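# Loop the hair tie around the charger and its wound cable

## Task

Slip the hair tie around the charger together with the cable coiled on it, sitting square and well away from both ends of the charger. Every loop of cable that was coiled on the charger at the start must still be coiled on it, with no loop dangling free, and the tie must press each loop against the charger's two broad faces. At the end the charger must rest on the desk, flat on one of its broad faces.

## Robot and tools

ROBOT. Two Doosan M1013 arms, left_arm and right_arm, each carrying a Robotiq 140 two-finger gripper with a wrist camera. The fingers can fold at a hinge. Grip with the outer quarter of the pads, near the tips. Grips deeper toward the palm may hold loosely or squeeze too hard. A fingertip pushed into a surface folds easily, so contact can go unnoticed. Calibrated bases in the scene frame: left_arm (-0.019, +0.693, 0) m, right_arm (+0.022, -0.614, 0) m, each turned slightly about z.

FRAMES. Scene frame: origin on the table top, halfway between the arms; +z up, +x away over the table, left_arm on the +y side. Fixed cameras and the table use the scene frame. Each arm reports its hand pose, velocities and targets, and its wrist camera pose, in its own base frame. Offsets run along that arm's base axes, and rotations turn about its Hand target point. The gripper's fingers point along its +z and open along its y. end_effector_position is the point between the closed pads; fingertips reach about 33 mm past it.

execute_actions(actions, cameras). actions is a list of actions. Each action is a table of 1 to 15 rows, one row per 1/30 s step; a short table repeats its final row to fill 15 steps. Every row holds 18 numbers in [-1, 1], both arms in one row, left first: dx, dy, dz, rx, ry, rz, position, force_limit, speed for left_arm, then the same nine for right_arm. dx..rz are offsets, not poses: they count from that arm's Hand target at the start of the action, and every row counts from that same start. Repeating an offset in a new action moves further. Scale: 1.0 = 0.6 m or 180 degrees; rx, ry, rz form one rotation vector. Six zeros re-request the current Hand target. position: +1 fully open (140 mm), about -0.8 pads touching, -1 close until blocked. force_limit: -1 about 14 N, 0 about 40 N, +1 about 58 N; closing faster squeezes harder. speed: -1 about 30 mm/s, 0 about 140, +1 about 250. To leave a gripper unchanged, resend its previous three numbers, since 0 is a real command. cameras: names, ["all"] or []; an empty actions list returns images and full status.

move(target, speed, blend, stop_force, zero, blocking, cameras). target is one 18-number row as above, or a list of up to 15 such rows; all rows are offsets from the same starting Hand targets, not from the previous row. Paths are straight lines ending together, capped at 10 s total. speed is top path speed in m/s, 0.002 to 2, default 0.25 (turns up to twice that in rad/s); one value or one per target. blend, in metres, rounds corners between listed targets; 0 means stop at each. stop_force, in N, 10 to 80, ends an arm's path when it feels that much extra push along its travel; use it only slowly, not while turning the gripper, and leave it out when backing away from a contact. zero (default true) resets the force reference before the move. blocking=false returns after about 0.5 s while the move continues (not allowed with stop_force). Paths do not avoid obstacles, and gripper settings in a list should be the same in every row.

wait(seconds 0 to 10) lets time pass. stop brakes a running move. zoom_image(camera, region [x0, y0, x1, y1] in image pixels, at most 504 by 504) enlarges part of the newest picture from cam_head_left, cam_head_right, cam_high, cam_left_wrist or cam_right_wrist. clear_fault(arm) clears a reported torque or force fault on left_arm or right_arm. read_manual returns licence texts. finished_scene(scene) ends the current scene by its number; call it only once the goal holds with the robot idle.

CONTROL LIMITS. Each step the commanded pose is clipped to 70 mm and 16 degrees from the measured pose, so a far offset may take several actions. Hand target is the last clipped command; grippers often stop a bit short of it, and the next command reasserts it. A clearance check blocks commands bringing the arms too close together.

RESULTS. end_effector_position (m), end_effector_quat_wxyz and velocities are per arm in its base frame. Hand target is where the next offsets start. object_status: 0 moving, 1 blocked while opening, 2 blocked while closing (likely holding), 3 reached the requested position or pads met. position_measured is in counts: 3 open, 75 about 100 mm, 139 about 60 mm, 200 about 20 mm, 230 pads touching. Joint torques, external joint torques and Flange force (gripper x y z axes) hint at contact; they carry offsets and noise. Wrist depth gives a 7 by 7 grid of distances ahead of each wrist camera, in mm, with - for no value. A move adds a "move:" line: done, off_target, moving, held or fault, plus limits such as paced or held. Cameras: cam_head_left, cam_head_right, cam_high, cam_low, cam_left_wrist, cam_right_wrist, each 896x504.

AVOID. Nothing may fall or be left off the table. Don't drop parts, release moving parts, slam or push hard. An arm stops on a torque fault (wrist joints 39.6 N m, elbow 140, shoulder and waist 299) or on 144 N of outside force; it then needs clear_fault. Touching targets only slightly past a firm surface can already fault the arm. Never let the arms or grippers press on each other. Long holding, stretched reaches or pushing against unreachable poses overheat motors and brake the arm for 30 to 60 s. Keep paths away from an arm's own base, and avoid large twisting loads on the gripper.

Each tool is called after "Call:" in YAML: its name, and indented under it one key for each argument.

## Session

Call:
execute_actions:
  actions: []

Scene clock: 0.00 s.
left_arm: end_effector_position=(+0.5158, -0.8200, +0.1148) position_measured=3 object_status=3 end_effector_quat_wxyz=(+0.307, +0.762, -0.094, +0.562) | right_arm: end_effector_position=(+0.8765, +0.2162, +0.2759) position_measured=3 object_status=3 end_effector_quat_wxyz=(+0.070, +0.584, +0.809, -0.026)
Joint positions: left_arm=[-1.243 0.651 1.923 2.362 0.95 -1.554] | right_arm=[0.255 0.565 1.134 -0.143 1.395 -0.044]
Joint velocities: within noise
Joint torques (N m): no reading
External joint torques (N m): no reading
Flange force (N): no reading
Wrist depth (mm): cam_left_wrist=[- 2738 - 5998 4499 3760 - / 330 462 - - 4063 - 2680 / 276 316 419 - 807 2680 2571 / 242 134 310 374 461 137 2153 / - 107 264 295 388 - 92 / - 193 218 258 295 338 - / - 173 193 215 234 281 -] | cam_right_wrist=[350 355 352 362 - 1184 1201 / 372 - - 386 - 1267 1267 / 407 403 407 - 1363 1393 1348 / - 126 - - 1457 139 1466 / - 109 - - 1586 134 102 / - - - 1704 1692 1751 93 / - 1854 1896 1801 1882 1940 -]
Hand target: left_arm +0.5158, -0.8200, +0.1148; +0.307, +0.762, -0.094, +0.562 | right_arm +0.8765, +0.2162, +0.2759; +0.070, +0.584, +0.809, -0.026
Tool commands: left_gripper/position=+1.0 left_gripper/force_limit=+1.0 left_gripper/speed=+1.0 right_gripper/position=+1.0 right_gripper/force_limit=+1.0 right_gripper/speed=+1.0
camera_calibration:
cam_left_wrist: T_world_to_cam=[[-0.495924, -0.784576, 0.372157, -0.420159], [-0.610996, 0.0107351, -0.791561, 0.418141], [0.617044, -0.61994, -0.484696, -0.63248], [0, 0, 0, 1]] pos_world=[0.437384, -0.726235, 0.180789]
cam_right_wrist: T_world_to_cam=[[0.945036, 0.325888, 0.026525, -0.894742], [0.272486, -0.829814, 0.48699, -0.19363], [0.180715, -0.452996, -0.873005, 0.323798], [0, 0, 0, 1]] pos_world=[0.83981, 0.277588, 0.400706]

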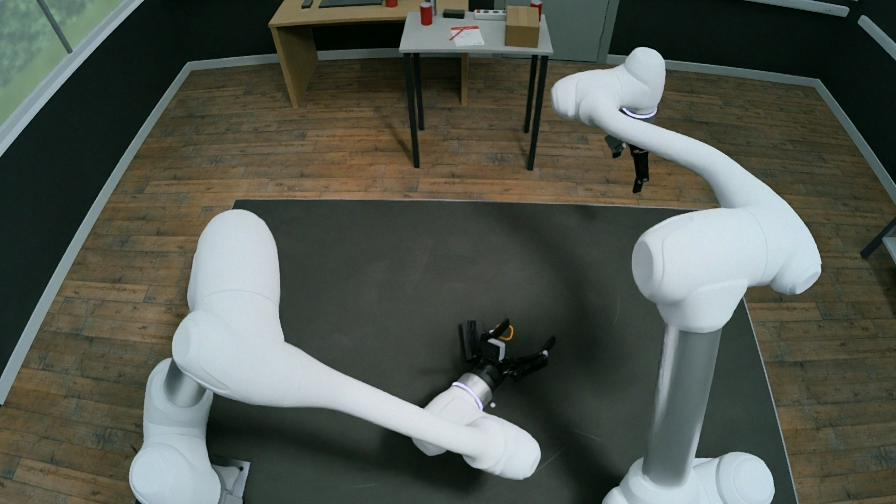

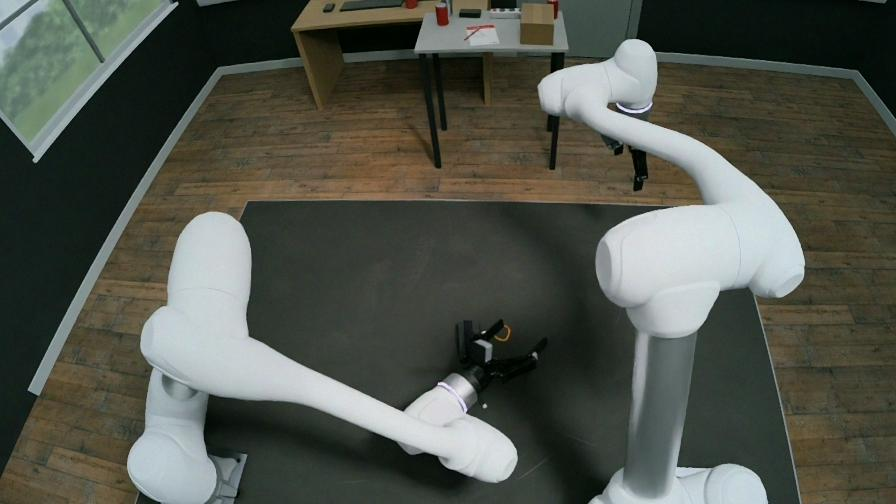

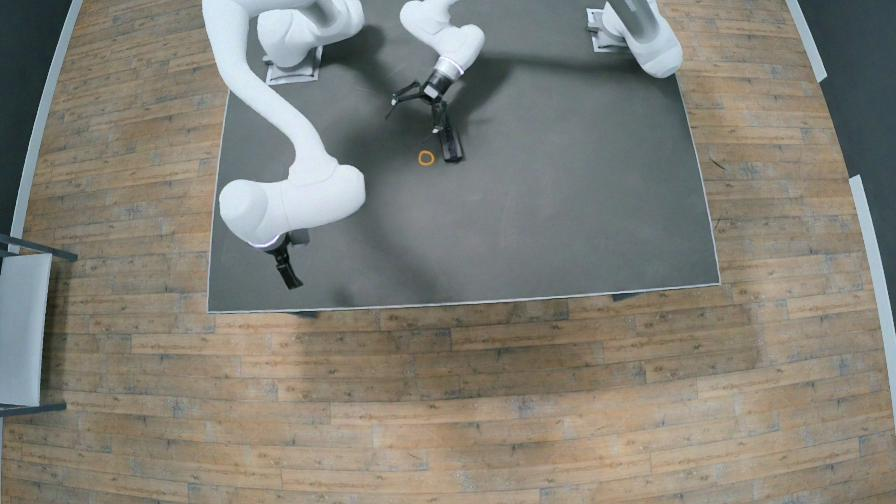

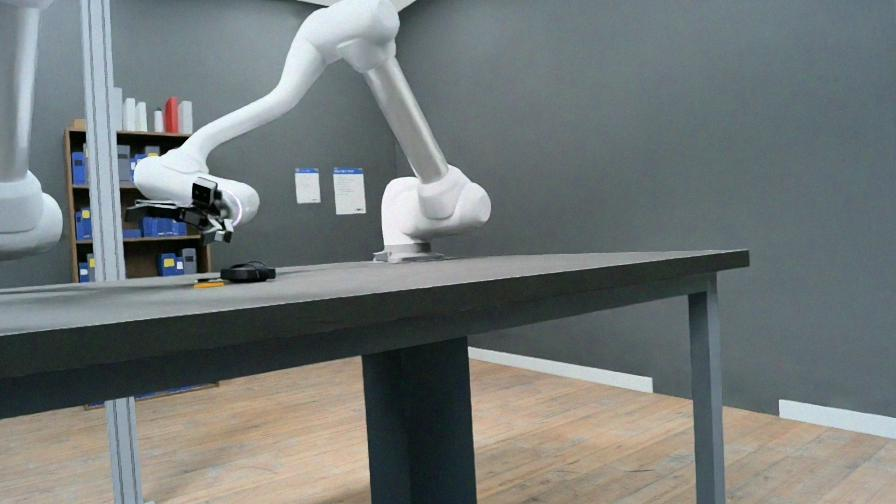

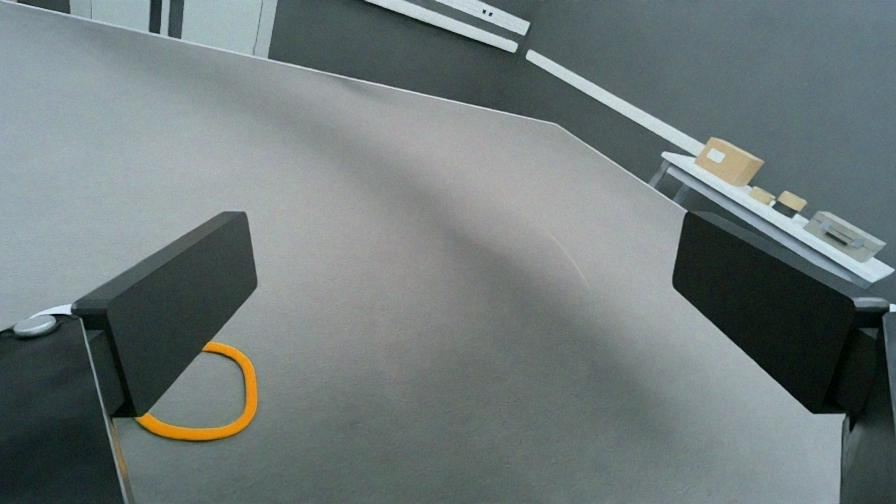

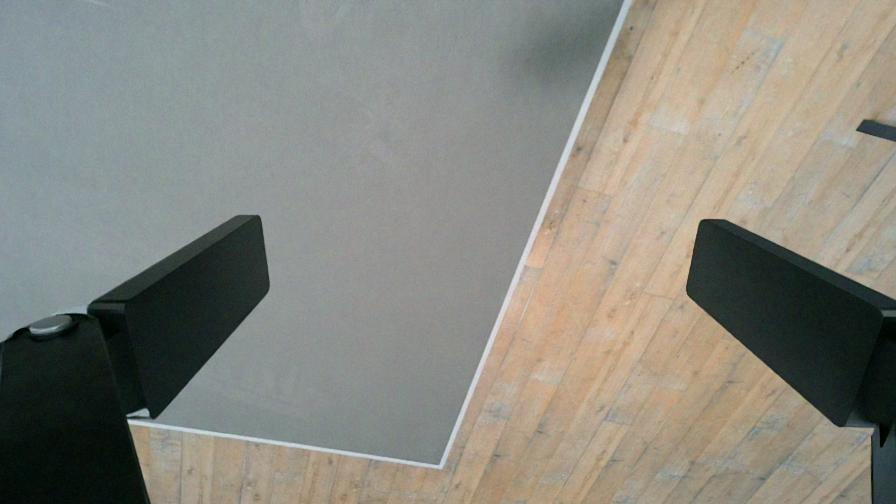

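Call:
move:
  target: [-0.1,0.05,0.35,0,0,0,1,0,1,0,0,0,0,0,0,-1,-1,1]
  cameras: ["cam_head_left","cam_high","cam_left_wrist"]

Call:
zoom_image:
  camera: "cam_high"
  region: [400, 90, 500, 190]

Call:
zoom_image:
  camera: "cam_head_left"
  region: [420, 290, 560, 430]

Scene clock: 2.00 s.
left_arm: end_effector_position=(+0.4558, -0.7900, +0.3248) position_measured=3 object_status=3 end_effector_quat_wxyz=(+0.307, +0.762, -0.094, +0.562) | right_arm: end_effector_position=(+0.8765, +0.2162, +0.2759) position_measured=237 object_status=3 end_effector_quat_wxyz=(+0.070, +0.584, +0.809, -0.026)
Joint positions: left_arm=[-1.319 0.323 1.938 2.069 0.8 -1.189] | right_arm=[0.255 0.565 1.134 -0.143 1.395 -0.044]
Joint torques (N m): left_arm=[1.65 -69.18 -36.71 0.07 2.07 0.58] | right_arm=[1.31 -94.85 -44.69 3.87 -0.24 -0.19]
External joint torques (N m): left_arm=[-1.89 -0.5 -0.06 -0.3 -0.14 -0.57] | right_arm=[-1.24 -3.81 2.32 0.09 0.1 0.19]
Flange force (N): left_arm=[-1.1 1.4 -2.4] | right_arm=[-0.5 -13.4 1.9]
Wrist depth (mm): cam_left_wrist=[2831 2831 - 675 - - 2470 / 2571 2999 3876 - 3499 3499 2571 / 2229 2799 3705 - - 3272 2738 / - 131 - - - 137 - / - 114 - - - - 92 / - 419 491 - - - - / - 385 392 - 511 - -] | cam_right_wrist=[358 348 356 - 362 1189 1201 / - 375 379 394 1385 1261 1248 / 401 399 - 404 1306 1348 1363 / 436 - - - 1466 1475 1475 / 477 - - - 93 1576 1627 / 503 - - - - - 1727 / - - - - - - -]
Hand target: left_arm +0.4558, -0.7900, +0.3248; +0.307, +0.762, -0.094, +0.562 | right_arm +0.8765, +0.2162, +0.2759; +0.070, +0.584, +0.809, -0.026
Off the commanded pose: left_arm 0.000 m, 0 deg | right_arm 0.000 m, 0 deg.
move: done
camera_calibration:
cam_left_wrist: T_world_to_cam=[[-0.495972, -0.784575, 0.372095, -0.504487], [-0.610957, 0.0107969, -0.79159, 0.547427], [0.617044, -0.61994, -0.484696, -0.475073], [0, 0, 0, 1]] pos_world=[0.377384, -0.696235, 0.390789]
Images, in order (width x height): cam_head_left 896x504, cam_high 896x504, cam_left_wrist 896x504.

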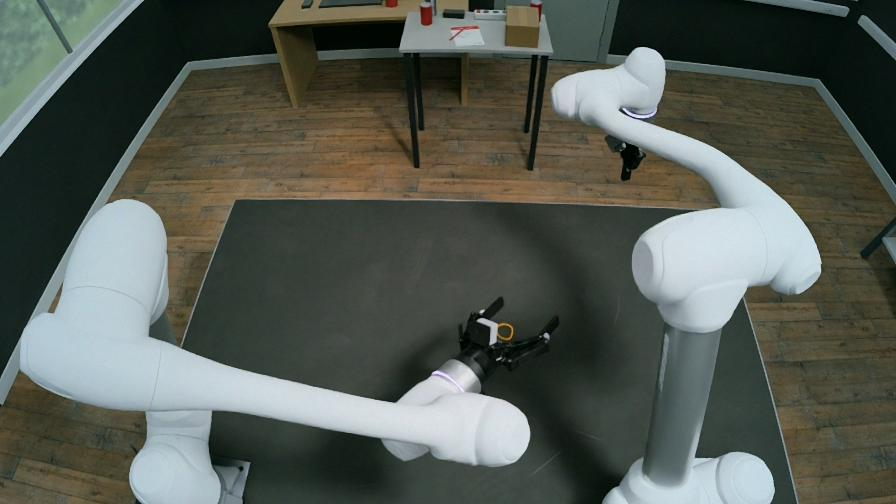

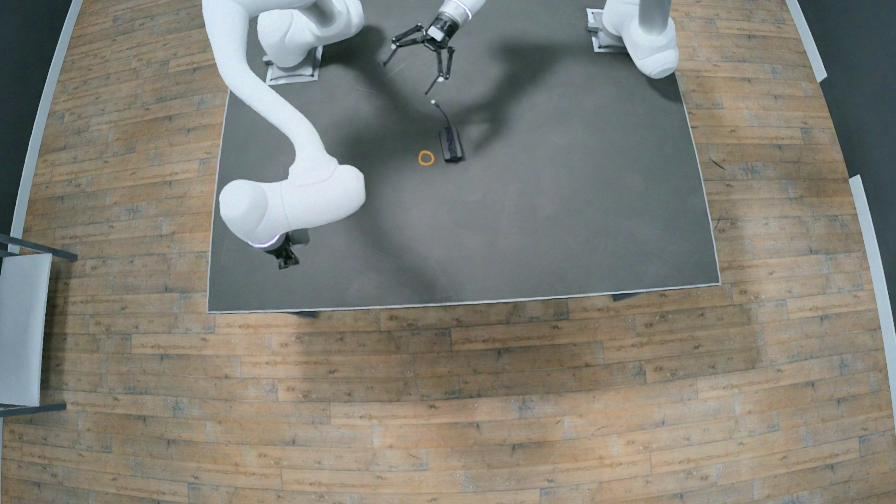

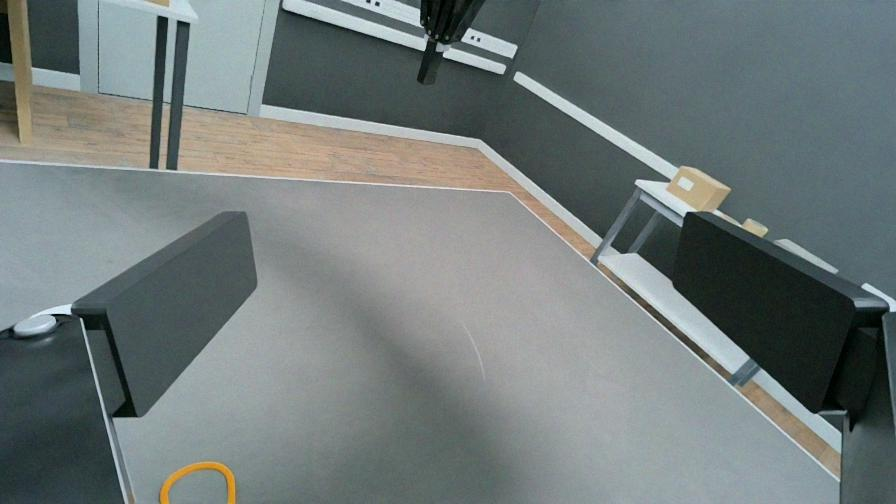

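Scaled by 5.040 from the camera's 896x504 image, which has a finer 1280x720 frame.

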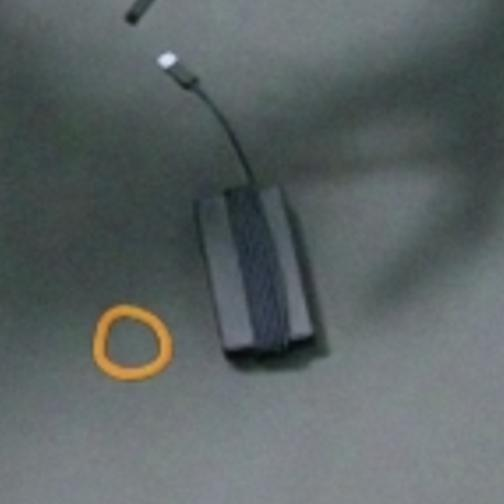

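Scaled by 3.600 from the camera's 896x504 image, which has a finer 1280x720 frame.

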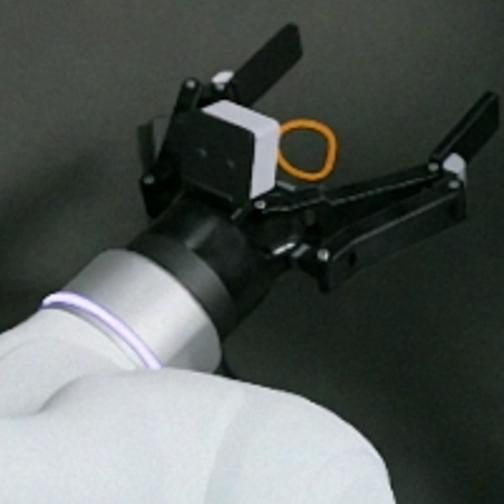

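Call:
move:
  target: [0.191,0.059,-0.22,0.452,0.133,-0.348,-1,-1,0,0,0,0,0,0,0,-1,-1,1]
  cameras: ["cam_left_wrist","cam_head_left"]

Scene clock: 9.27 s.
left_arm: end_effector_position=(+0.5704, -0.7546, +0.1929) position_measured=233 object_status=3 end_effector_quat_wxyz=(+0.001, +0.707, -0.707, +0.000) | right_arm: end_effector_position=(+0.8765, +0.2162, +0.2759) position_measured=237 object_status=3 end_effector_quat_wxyz=(+0.070, +0.584, +0.809, -0.026)
Joint positions: left_arm=[-0.959 0.693 1.065 3.14 -1.383 -0.96] | right_arm=[0.255 0.565 1.134 -0.143 1.395 -0.044]
Joint torques (N m): left_arm=[1.77 -106.13 -41.97 -4.07 0.25 0.66] | right_arm=[1.18 -94.79 -44.54 3.86 -0.27 -0.21]
External joint torques (N m): left_arm=[-2.13 -1.49 0.64 -0.22 -0.22 -0.66] | right_arm=[-1.2 -4.08 2.1 0.09 0.13 0.22]
Flange force (N): left_arm=[-1.8 5.1 -0.1] | right_arm=[-0.5 -13.2 1.5]
Wrist depth (mm): cam_left_wrist=[- - 297 - 292 299 - / - 311 310 313 315 316 327 / 331 331 334 - 337 334 335 / 343 346 347 116 338 347 352 / - - - - 86 81 379 / - - 77 - - 76 - / - - - - - - -] | cam_right_wrist=[351 357 362 - 1261 1206 1189 / 375 - - 389 398 1261 1261 / - - 420 397 1267 1286 1370 / 465 443 417 - 1457 1475 1475 / 470 - - - 93 1576 1627 / 500 - - - - - 1715 / - - - - - - -]
Hand target: left_arm +0.5704, -0.7546, +0.1928; +0.001, +0.707, -0.707, +0.000 | right_arm +0.8765, +0.2162, +0.2759; +0.070, +0.584, +0.809, -0.026
Off the commanded pose: left_arm 0.000 m, 0 deg | right_arm 0.000 m, 0 deg.
move: done; limits=paced
camera_calibration:
cam_left_wrist: T_world_to_cam=[[-0.999861, -0.00897125, 0.0140512, 0.571098], [-0.00346299, 0.936242, 0.35134, 0.644053], [-0.0163073, 0.351242, -0.936143, 0.59339], [0, 0, 0, 1]] pos_world=[0.582926, -0.80629, 0.321192]
Images, in order (width x height): cam_head_left 896x504, cam_left_wrist 896x504.

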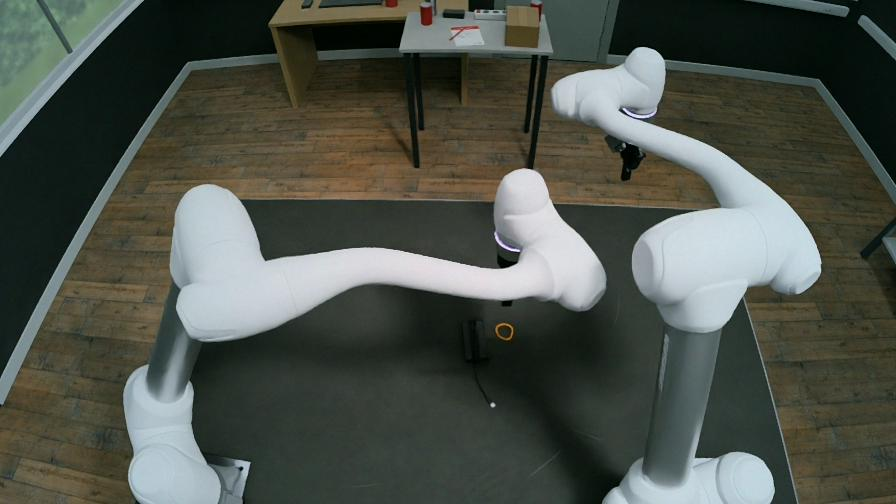

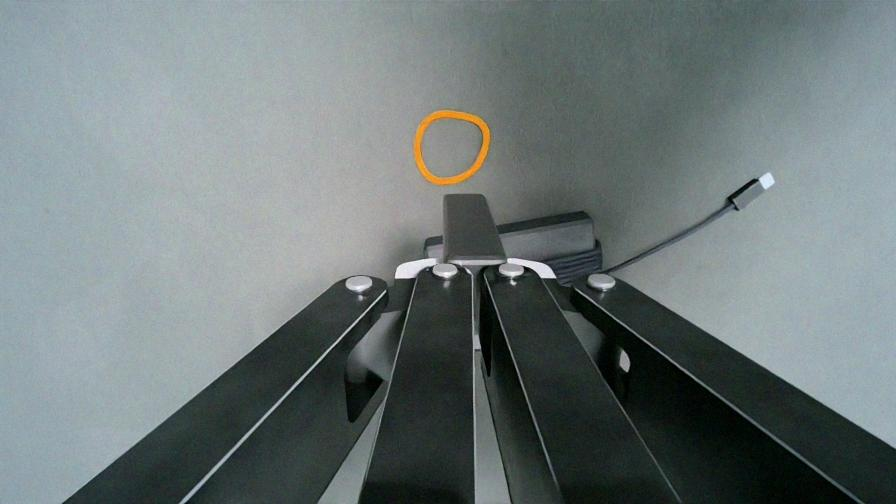

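Call:
move:
  target:
    - [-0.085,-0.013,-0.2,0,0,0,-1,-1,0,0,0,0,0,0,0,-1,-1,1]
    - [-0.085,-0.013,-0.245,0,0,0,-1,-1,0,0,0,0,0,0,0,-1,-1,1]
  blend: [0.02,0]

Call:
move:
  target: [0,0,-0.03,0,0,0,-1,-1,0,0,0,0,0,0,0,-1,-1,1]
  speed: 0.006
  stop_force: 12
  cameras: ["cam_left_wrist"]

Scene clock: 12.07 s.
left_arm: end_effector_position=(+0.5194, -0.7625, +0.0459) position_measured=233 object_status=3 end_effector_quat_wxyz=(+0.001, +0.707, -0.707, +0.000) | right_arm: end_effector_position=(+0.8765, +0.2162, +0.2759) position_measured=237 object_status=3 end_effector_quat_wxyz=(+0.070, +0.584, +0.809, -0.026)
Joint positions: left_arm=[-1.01 0.733 1.272 3.14 -1.137 -1.009] | right_arm=[0.255 0.565 1.134 -0.143 1.395 -0.044]
Joint torques (N m): left_arm=[1.81 -106.1 -38.24 -3.99 0.01 0.68] | right_arm=[1.38 -94.79 -44.61 3.87 -0.23 -0.16]
External joint torques (N m): left_arm=[-1.51 -1.53 0.04 0.05 0.02 -0.68] | right_arm=[-1.39 -3.4 2.5 0.06 0.1 0.16]
Flange force (N): left_arm=[-0.8 3.4 -1.0] | right_arm=[-0.7 -13.2 2.3]
Wrist depth (mm): cam_left_wrist=[163 162 162 163 163 164 162 / 170 170 173 171 172 173 174 / 179 179 180 179 182 182 183 / - 190 189 132 190 193 195 / 201 202 - - 86 200 206 / 212 - 77 - - 76 220 / - - - - - - -] | cam_right_wrist=[348 352 353 357 361 1173 1189 / 386 368 379 380 1236 1286 1280 / 403 - 407 418 1306 1363 1363 / 433 442 439 - 1449 1475 1492 / - 463 - - 93 1528 1556 / - - - - - - 1776 / - - - - - - -]
Hand target: left_arm +0.5194, -0.7624, +0.0458; +0.001, +0.707, -0.707, +0.000 | right_arm +0.8765, +0.2162, +0.2759; +0.070, +0.584, +0.809, -0.026
Off the commanded pose: left_arm 0.000 m, 0 deg | right_arm 0.000 m, 0 deg.
move: done; blend cut to 0.0135 m at target 1

Scene clock: 14.90 s.
left_arm: end_effector_position=(+0.5194, -0.7625, +0.0327) position_measured=233 object_status=3 end_effector_quat_wxyz=(+0.001, +0.707, -0.707, +0.000) | right_arm: end_effector_position=(+0.8765, +0.2162, +0.2759) position_measured=237 object_status=3 end_effector_quat_wxyz=(+0.070, +0.584, +0.809, -0.026)
Joint positions: left_arm=[-1.01 0.742 1.281 3.14 -1.118 -1.009] | right_arm=[0.255 0.565 1.134 -0.143 1.395 -0.044]
Joint torques (N m): left_arm=[1.97 -87.43 -30.69 -3.64 2.92 0.64] | right_arm=[1.45 -94.63 -44.62 3.85 -0.25 -0.19]
External joint torques (N m): left_arm=[-2.12 -20.72 -7.32 -0.29 -2.88 -0.64] | right_arm=[-1.6 -3.91 2.37 0.08 0.12 0.2]
Flange force (N): left_arm=[-4.5 6.7 -23.9] | right_arm=[-0.9 -13.7 2.0]
Wrist depth (mm): cam_left_wrist=[149 150 150 151 151 152 152 / 158 158 158 159 162 160 - / 166 167 166 166 168 171 171 / 176 176 175 121 175 179 179 / 186 186 - - 86 186 191 / 197 - 77 - - 76 202 / - - - - - - -] | cam_right_wrist=[352 352 - 361 - 1195 1195 / - 376 371 - - 1273 1267 / - - - 415 1348 1356 1363 / 432 443 442 - 1433 1483 1501 / 458 - - - 93 1537 1586 / - - - - - - 1715 / - - - - - - -]
Hand target: left_arm +0.5194, -0.7625, +0.0327; +0.001, +0.707, -0.707, +0.000 (not the last commanded pose) | right_arm +0.8765, +0.2162, +0.2759; +0.070, +0.584, +0.809, -0.026
Off the commanded pose: left_arm 0.005 m, 0 deg | right_arm 0.000 m, 0 deg.
move: contact (left_arm)
camera_calibration:
cam_left_wrist: T_world_to_cam=[[-0.999863, -0.00884111, 0.0139936, 0.522302], [-0.00336137, 0.936242, 0.351338, 0.707505], [-0.0162077, 0.351243, -0.936144, 0.44531], [0, 0, 0, 1]] pos_world=[0.531826, -0.81419, 0.160992]
Images, in order (width x height): cam_left_wrist 896x504.

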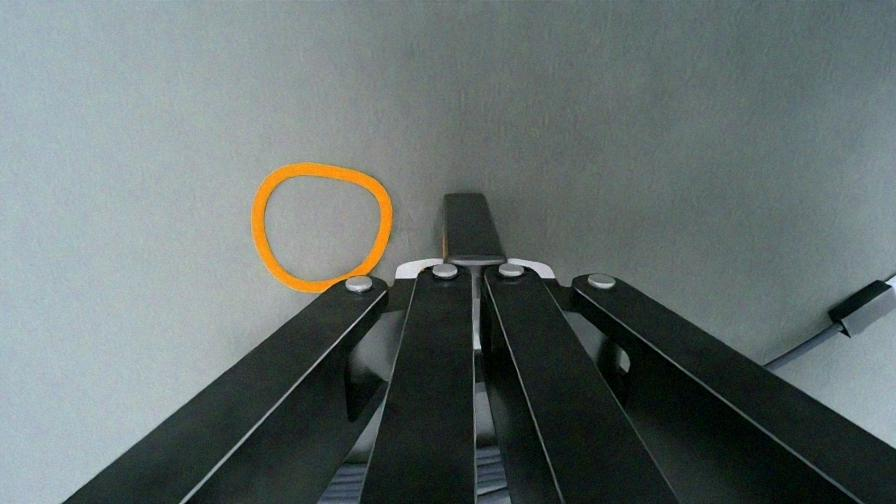

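Call:
move:
  target:
    - [0,0,0.03,0,0,0,-1,-1,0,0,0,0,0,0,0,-1,-1,1]
    - [0.0495,-0.004,0.03,0,0,0,-0.52,-1,0,0,0,0,0,0,0,-1,-1,1]
  cameras: ["cam_left_wrist"]
  speed: 0.1

Scene clock: 17.13 s.
left_arm: end_effector_position=(+0.5491, -0.7649, +0.0507) position_measured=195 object_status=0 end_effector_quat_wxyz=(+0.001, +0.707, -0.707, +0.000) | right_arm: end_effector_position=(+0.8765, +0.2162, +0.2759) position_measured=237 object_status=3 end_effector_quat_wxyz=(+0.070, +0.584, +0.809, -0.026)
Joint positions: left_arm=[-0.984 0.759 1.215 3.14 -1.168 -0.984] | right_arm=[0.255 0.565 1.134 -0.143 1.395 -0.044]
Joint torques (N m): left_arm=[1.48 -108.44 -38.52 -3.83 0.07 0.62] | right_arm=[1.32 -94.67 -44.72 3.85 -0.22 -0.19]
External joint torques (N m): left_arm=[-1.77 -1.34 -0.09 -0.17 -0.04 -0.62] | right_arm=[-1.26 -3.97 2.41 0.1 0.08 0.19]
Flange force (N): left_arm=[-0.1 3.2 -1.0] | right_arm=[-0.5 -13.9 2.0]
Wrist depth (mm): cam_left_wrist=[167 166 167 165 167 169 169 / 174 174 174 177 176 177 178 / 183 184 186 184 186 188 188 / 197 195 193 149 193 201 199 / 204 202 92 151 92 86 211 / - - - 69 66 - - / - - - - - - -] | cam_right_wrist=[337 340 - - 363 1189 1267 / 376 381 385 - 1224 1280 1280 / 393 - 415 411 1348 1320 1378 / - - - - 1425 1466 1483 / - - - - 93 1566 1586 / - - - - - - 1751 / - - - - - - -]
Hand target: left_arm +0.5491, -0.7649, +0.0507; +0.001, +0.707, -0.707, +0.000 | right_arm +0.8765, +0.2162, +0.2759; +0.070, +0.584, +0.809, -0.026
Off the commanded pose: left_arm 0.000 m, 0 deg | right_arm 0.000 m, 0 deg.
move: done
camera_calibration:
cam_left_wrist: T_world_to_cam=[[-0.999863, -0.00884111, 0.0139936, 0.551825], [-0.00336137, 0.936242, 0.351338, 0.703528], [-0.0162077, 0.351243, -0.936144, 0.463487], [0, 0, 0, 1]] pos_world=[0.561626, -0.81659, 0.178992]
Images, in order (width x height): cam_left_wrist 896x504.

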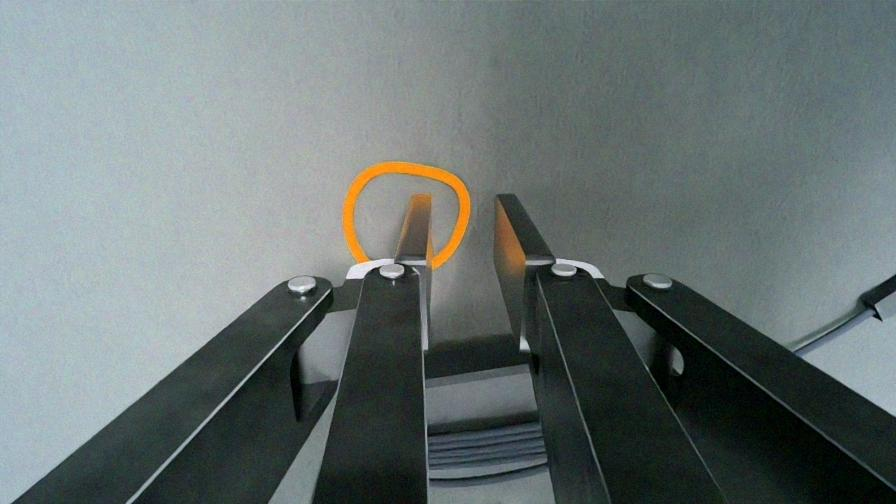

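Good, like before.

Call:
move:
  target:
    - [0,0,-0.0287,0,0,0,-0.52,-1,-1,0,0,0,0,0,0,-1,-1,1]
    - [0,0,-0.0287,0,0,0,-1,-1,-1,0,0,0,0,0,0,-1,-1,1]
  speed: 0.1

Call:
wait:
  seconds: 0.7

Call:
move:
  target: [0,0,0.2,0,0,0,-1,-1,-1,0,0,0,0,0,0,-1,-1,1]
  cameras: ["cam_left_wrist","cam_low"]

Call:
zoom_image:
  camera: "cam_low"
  region: [140, 180, 300, 300]

Scene clock: 19.07 s.
left_arm: end_effector_position=(+0.5491, -0.7649, +0.0335) position_measured=225 object_status=0 end_effector_quat_wxyz=(+0.001, +0.707, -0.707, +0.000) | right_arm: end_effector_position=(+0.8765, +0.2162, +0.2759) position_measured=237 object_status=3 end_effector_quat_wxyz=(+0.070, +0.584, +0.809, -0.026)
Joint positions: left_arm=[-0.984 0.771 1.227 3.14 -1.144 -0.984] | right_arm=[0.255 0.565 1.134 -0.143 1.395 -0.044]
Joint torques (N m): left_arm=[1.81 -108.76 -37.94 -3.78 0.11 0.67] | right_arm=[1.19 -94.74 -44.63 3.85 -0.21 -0.19]
External joint torques (N m): left_arm=[-1.53 -1.86 -0.41 -0.18 -0.07 -0.67] | right_arm=[-1.16 -3.87 2.38 0.1 0.08 0.19]
Flange force (N): left_arm=[0.0 2.9 -1.7] | right_arm=[-0.4 -13.7 2.0]
Wrist depth (mm): cam_left_wrist=[150 150 151 151 151 152 153 / 158 158 160 159 161 160 160 / 166 167 167 168 169 170 170 / 177 178 177 132 177 181 180 / 188 185 - - 86 186 192 / 197 - - - 66 75 203 / - - - - - - -] | cam_right_wrist=[358 363 350 354 364 1184 1189 / 375 378 380 387 1254 1261 - / - - 403 411 - 1356 1341 / - 429 442 - 1457 1475 1466 / - - - - 93 1566 1566 / 505 - - - - - - / - - - - - - -]
Hand target: left_arm +0.5491, -0.7649, +0.0335; +0.001, +0.707, -0.707, +0.000 | right_arm +0.8765, +0.2162, +0.2759; +0.070, +0.584, +0.809, -0.026
Off the commanded pose: left_arm 0.000 m, 0 deg | right_arm 0.000 m, 0 deg.
move: done

Scene clock: 19.77 s.
left_arm: end_effector_position=(+0.5491, -0.7649, +0.0335) position_measured=225 object_status=2 end_effector_quat_wxyz=(+0.001, +0.707, -0.707, +0.000) | right_arm: end_effector_position=(+0.8765, +0.2162, +0.2759) position_measured=237 object_status=3 end_effector_quat_wxyz=(+0.070, +0.584, +0.809, -0.026)
Joint positions: left_arm=[-0.984 0.771 1.227 3.14 -1.144 -0.984] | right_arm=[0.255 0.565 1.134 -0.143 1.395 -0.044]
Joint torques (N m): left_arm=[1.69 -108.82 -38.04 -3.78 0.11 0.62] | right_arm=[1.52 -94.7 -44.67 3.86 -0.23 -0.18]
External joint torques (N m): left_arm=[-2.12 -1.49 -0.2 -0.19 -0.08 -0.62] | right_arm=[-1.36 -4.12 2.29 0.1 0.1 0.19]
Flange force (N): left_arm=[0.3 3.4 -1.3] | right_arm=[-0.7 -13.8 1.8]
Wrist depth (mm): cam_left_wrist=[150 150 151 151 - 152 153 / 158 159 160 159 161 160 161 / 166 167 168 167 169 169 170 / 176 177 179 133 177 181 180 / 187 186 - - 86 186 191 / 197 - - - 66 75 202 / - - - - - - -] | cam_right_wrist=[348 344 356 369 367 1173 1189 / - - 375 374 1218 1261 1267 / - - 403 - 1348 1356 1370 / - 435 439 - 1417 1475 1475 / - - - - 93 1547 1596 / 488 - - - - - 1739 / - - - - - - -]
Hand target: left_arm +0.5491, -0.7649, +0.0335; +0.001, +0.707, -0.707, +0.000 | right_arm +0.8765, +0.2162, +0.2759; +0.070, +0.584, +0.809, -0.026
Tool commands: left_gripper/position=-1.0 left_gripper/force_limit=-1.0 left_gripper/speed=-1.0 right_gripper/position=-1.0 right_gripper/force_limit=-1.0 right_gripper/speed=+1.0
Off the commanded pose: left_arm 0.000 m, 0 deg | right_arm 0.000 m, 0 deg.
wait: 0.70 s; at rest by 0.17 s

Scene clock: 20.70 s.
left_arm: end_effector_position=(+0.5491, -0.7649, +0.1534) position_measured=225 object_status=2 end_effector_quat_wxyz=(+0.001, +0.707, -0.707, +0.000) | right_arm: end_effector_position=(+0.8765, +0.2162, +0.2759) position_measured=237 object_status=3 end_effector_quat_wxyz=(+0.070, +0.584, +0.809, -0.026)
Joint positions: left_arm=[-0.984 0.701 1.124 3.14 -1.317 -0.984] | right_arm=[0.255 0.565 1.134 -0.143 1.395 -0.044]
Joint torques (N m): left_arm=[1.8 -105.98 -40.59 -4.06 0.21 0.66] | right_arm=[1.29 -94.61 -44.58 3.87 -0.24 -0.19]
External joint torques (N m): left_arm=[-1.76 -1.79 -0.27 -0.16 -0.17 -0.66] | right_arm=[-1.24 -3.78 2.29 0.08 0.1 0.19]
Flange force (N): left_arm=[-0.3 3.3 -1.4] | right_arm=[-0.5 -13.2 1.9]
Wrist depth (mm): cam_left_wrist=[258 260 261 264 260 264 264 / - 274 274 274 273 280 276 / 288 287 290 285 294 294 294 / 306 306 304 - 300 310 311 / 323 325 - - 86 86 326 / 341 - - - 66 75 - / - - - - - - -] | cam_right_wrist=[349 359 - 362 364 1178 1195 / 372 380 385 381 - 1157 1267 / 407 402 406 - 1306 1356 1370 / 425 436 437 - 1425 1449 1492 / 474 470 - - 93 1547 1627 / 510 - - - - - 1788 / - - - - - - -]
Hand target: left_arm +0.5491, -0.7649, +0.1535; +0.001, +0.707, -0.707, +0.000 | right_arm +0.8765, +0.2162, +0.2759; +0.070, +0.584, +0.809, -0.026
Off the commanded pose: left_arm 0.000 m, 0 deg | right_arm 0.000 m, 0 deg.
move: done
camera_calibration:
cam_left_wrist: T_world_to_cam=[[-0.999861, -0.00887774, 0.0140858, 0.550232], [-0.00336176, 0.93621, 0.351426, 0.667299], [-0.0163072, 0.35133, -0.93611, 0.559709], [0, 0, 0, 1]] pos_world=[0.561526, -0.81649, 0.281692]
Images, in order (width x height): cam_low 896x504, cam_left_wrist 896x504.

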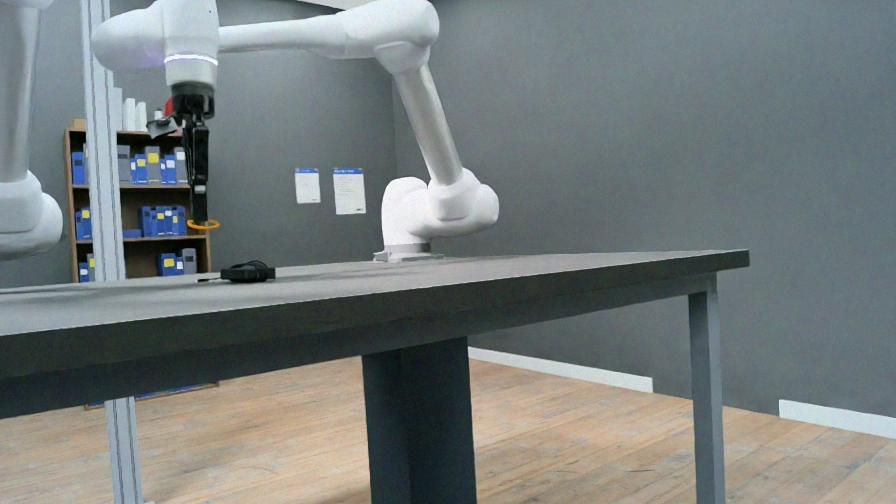

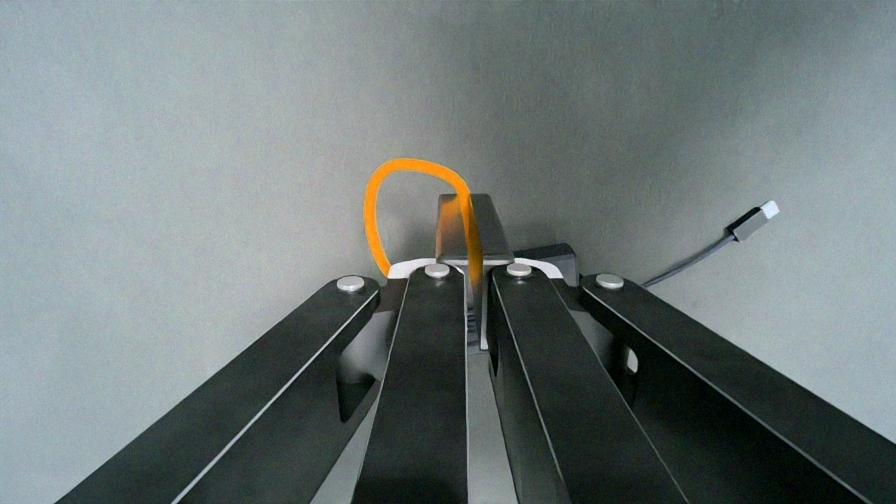

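Scaled by 3.150 from the camera's 896x504 image, which has a finer 1280x720 frame.

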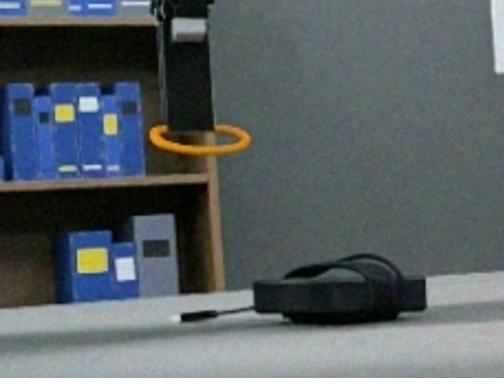

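Call:
move:
  target: [-0.0873,0.2897,0.244,-0.5,0,0,-1,-1,-1,-0.46,0.1,0.1,0.538,0.097,-0.0655,-1,-1,1]
  speed: 0.35
  cameras: ["cam_head_left","cam_left_wrist"]

Scene clock: 26.63 s.
left_arm: end_effector_position=(+0.4967, -0.5910, +0.2999) position_measured=225 object_status=2 end_effector_quat_wxyz=(+0.501, +0.500, -0.500, +0.500) | right_arm: end_effector_position=(+0.6005, +0.2762, +0.3359) position_measured=237 object_status=3 end_effector_quat_wxyz=(+0.499, -0.500, -0.501, -0.500)
Joint positions: left_arm=[-0.541 0.345 2.121 1.133 -1.245 0.969] | right_arm=[-0.151 0.347 2.019 1.462 1.675 -0.802]
Joint torques (N m): left_arm=[1.49 -66.2 -30.56 0.04 -2.3 0.65] | right_arm=[1.2 -65.18 -34.75 2.25 1.92 -0.19]
External joint torques (N m): left_arm=[-1.56 0.39 0 -0.37 0 -0.66] | right_arm=[-1.22 -3.16 2.18 0.04 0.11 0.19]
Flange force (N): left_arm=[0.4 0.8 3.0] | right_arm=[3.1 -8.3 -1.3]
Wrist depth (mm): cam_left_wrist=[- - 782 - 621 574 3110 / 2999 - 730 - - 606 3451 / 3876 - 3705 3230 3936 590 4665 / 3599 947 - - 910 583 4753 / 2738 - - - 86 77 - / - - - - 66 75 - / - - - - - - -] | cam_right_wrist=[2448 1001 827 - - - - / - 1189 766 821 - 2898 - / 3002 1101 - - - - 2898 / - - 1059 - - 3318 2711 / 776 - - - 93 2521 2521 / - - - - - - 2067 / - - - - - - -]
Hand target: left_arm +0.4967, -0.5910, +0.2999; +0.501, +0.499, -0.500, +0.500 | right_arm +0.6005, +0.2762, +0.3359; +0.499, -0.500, -0.501, -0.500
Off the commanded pose: left_arm 0.000 m, 0 deg | right_arm 0.000 m, 0 deg.
move: done
camera_calibration:
cam_left_wrist: T_world_to_cam=[[-0.999863, 0.0139936, 0.00884111, 0.512523], [-0.00336137, 0.351338, -0.936242, 0.493453], [-0.0162077, -0.936144, -0.351243, -0.301414], [0, 0, 0, 1]] pos_world=[0.509226, -0.462708, 0.35159]
Images, in order (width x height): cam_head_left 896x504, cam_left_wrist 896x504.

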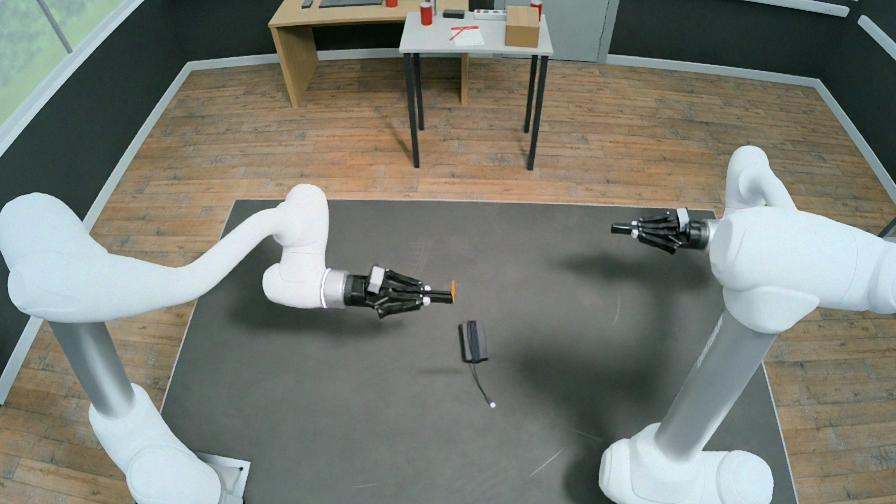

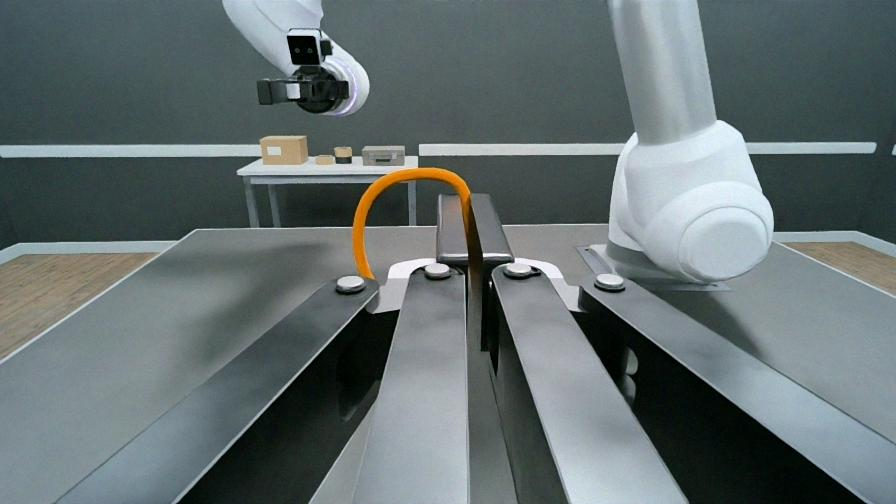

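Call:
move:
  target: [0,0,0,0,0,0,-1,-1,-1,-0.319,0.564,-0.0565,0,0,0,-1,-1,1]
  speed: 0.3
  cameras: ["cam_left_wrist","cam_right_wrist"]

Call:
zoom_image:
  camera: "cam_right_wrist"
  region: [348, 100, 648, 320]

Call:
zoom_image:
  camera: "cam_left_wrist"
  region: [300, 80, 600, 300]

Scene clock: 28.93 s.
left_arm: end_effector_position=(+0.4967, -0.5910, +0.2999) position_measured=225 object_status=2 end_effector_quat_wxyz=(+0.501, +0.499, -0.500, +0.500) | right_arm: end_effector_position=(+0.4091, +0.6145, +0.3020) position_measured=237 object_status=3 end_effector_quat_wxyz=(+0.499, -0.500, -0.500, -0.500)
Joint positions: left_arm=[-0.541 0.345 2.121 1.133 -1.245 0.969] | right_arm=[0.534 0.264 2.238 2.013 1.261 -1.002]
Joint torques (N m): left_arm=[1.76 -65.89 -30.45 0.04 -2.29 0.66] | right_arm=[1.26 -54.92 -32.16 0.23 2.19 -0.12]
External joint torques (N m): left_arm=[-1.71 0.2 -0.1 -0.38 0.01 -0.66] | right_arm=[-1.29 -2.62 2.09 0.11 0.18 0.12]
Flange force (N): left_arm=[0.8 1.0 3.2] | right_arm=[3.2 -4.4 -6.3]
Wrist depth (mm): cam_left_wrist=[3230 3705 480 525 3548 - 566 / 3405 - 513 395 - 670 609 / 3035 3599 3072 262 3999 741 606 / 3451 5141 - - 913 782 624 / 1968 - - - 86 77 - / - - - - 66 75 - / - - - - - - -] | cam_right_wrist=[- - 785 478 470 - - / 2424 866 819 485 500 - 2547 / 2547 788 897 277 - - - / - 803 - - 970 1025 - / - - - - 93 689 2496 / 536 - - - - - - / - - - - - - -]
Hand target: left_arm +0.4967, -0.5910, +0.2999; +0.501, +0.499, -0.500, +0.500 | right_arm +0.4091, +0.6146, +0.3020; +0.499, -0.500, -0.501, -0.500
Off the commanded pose: left_arm 0.000 m, 0 deg | right_arm 0.000 m, 0 deg.
move: done
camera_calibration:
cam_left_wrist: T_world_to_cam=[[-0.999863, 0.0139936, 0.00884111, 0.512523], [-0.00336137, 0.351338, -0.936242, 0.493453], [-0.0162077, -0.936144, -0.351243, -0.301414], [0, 0, 0, 1]] pos_world=[0.509226, -0.462708, 0.35159]
cam_right_wrist: T_world_to_cam=[[0.999874, 0.0113351, 0.011068, -0.408065], [0.0143918, -0.357843, -0.933671, 0.496255], [-0.00662267, 0.933713, -0.357961, -0.319611], [0, 0, 0, 1]] pos_world=[0.398755, 0.480632, 0.353447]
Images, in order (width x height): cam_left_wrist 896x504, cam_right_wrist 896x504.

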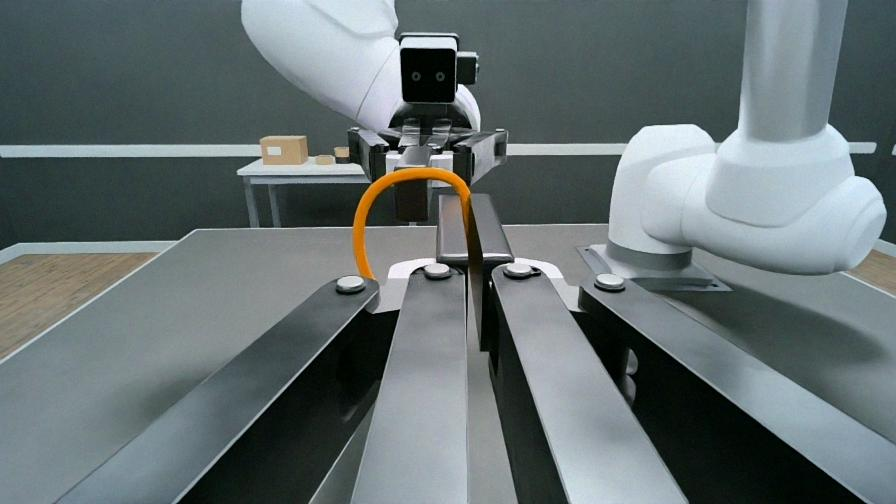

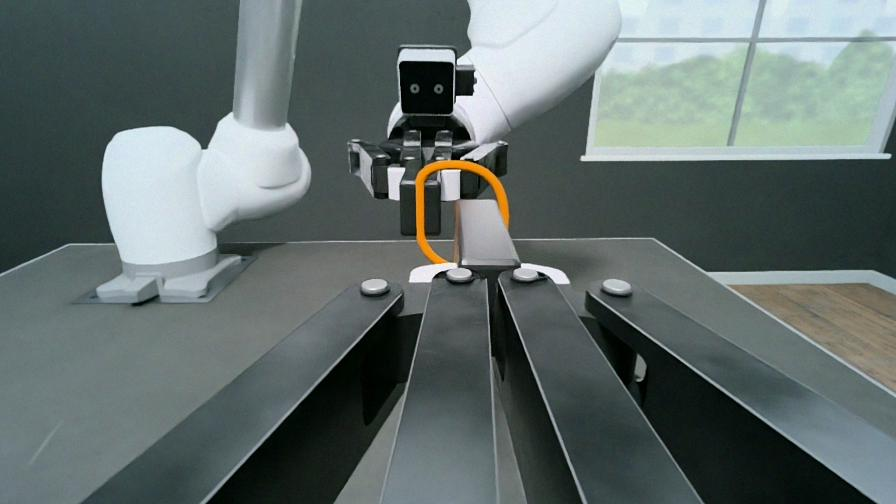

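Scaled by 1.680 from the camera's 896x504 image, which has a finer 1280x720 frame.

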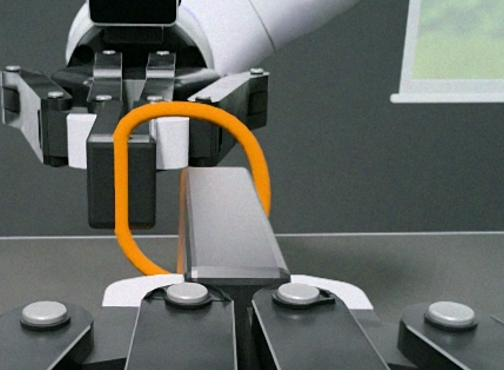

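Scaled by 1.680 from the camera's 896x504 image, which has a finer 1280x720 frame.

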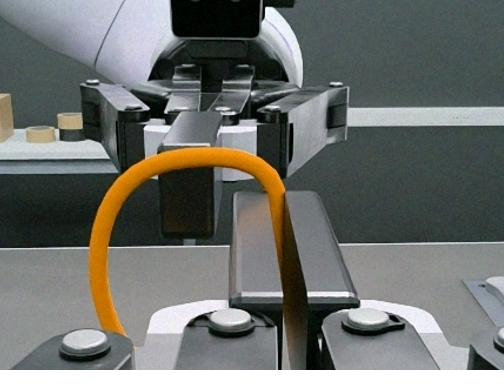

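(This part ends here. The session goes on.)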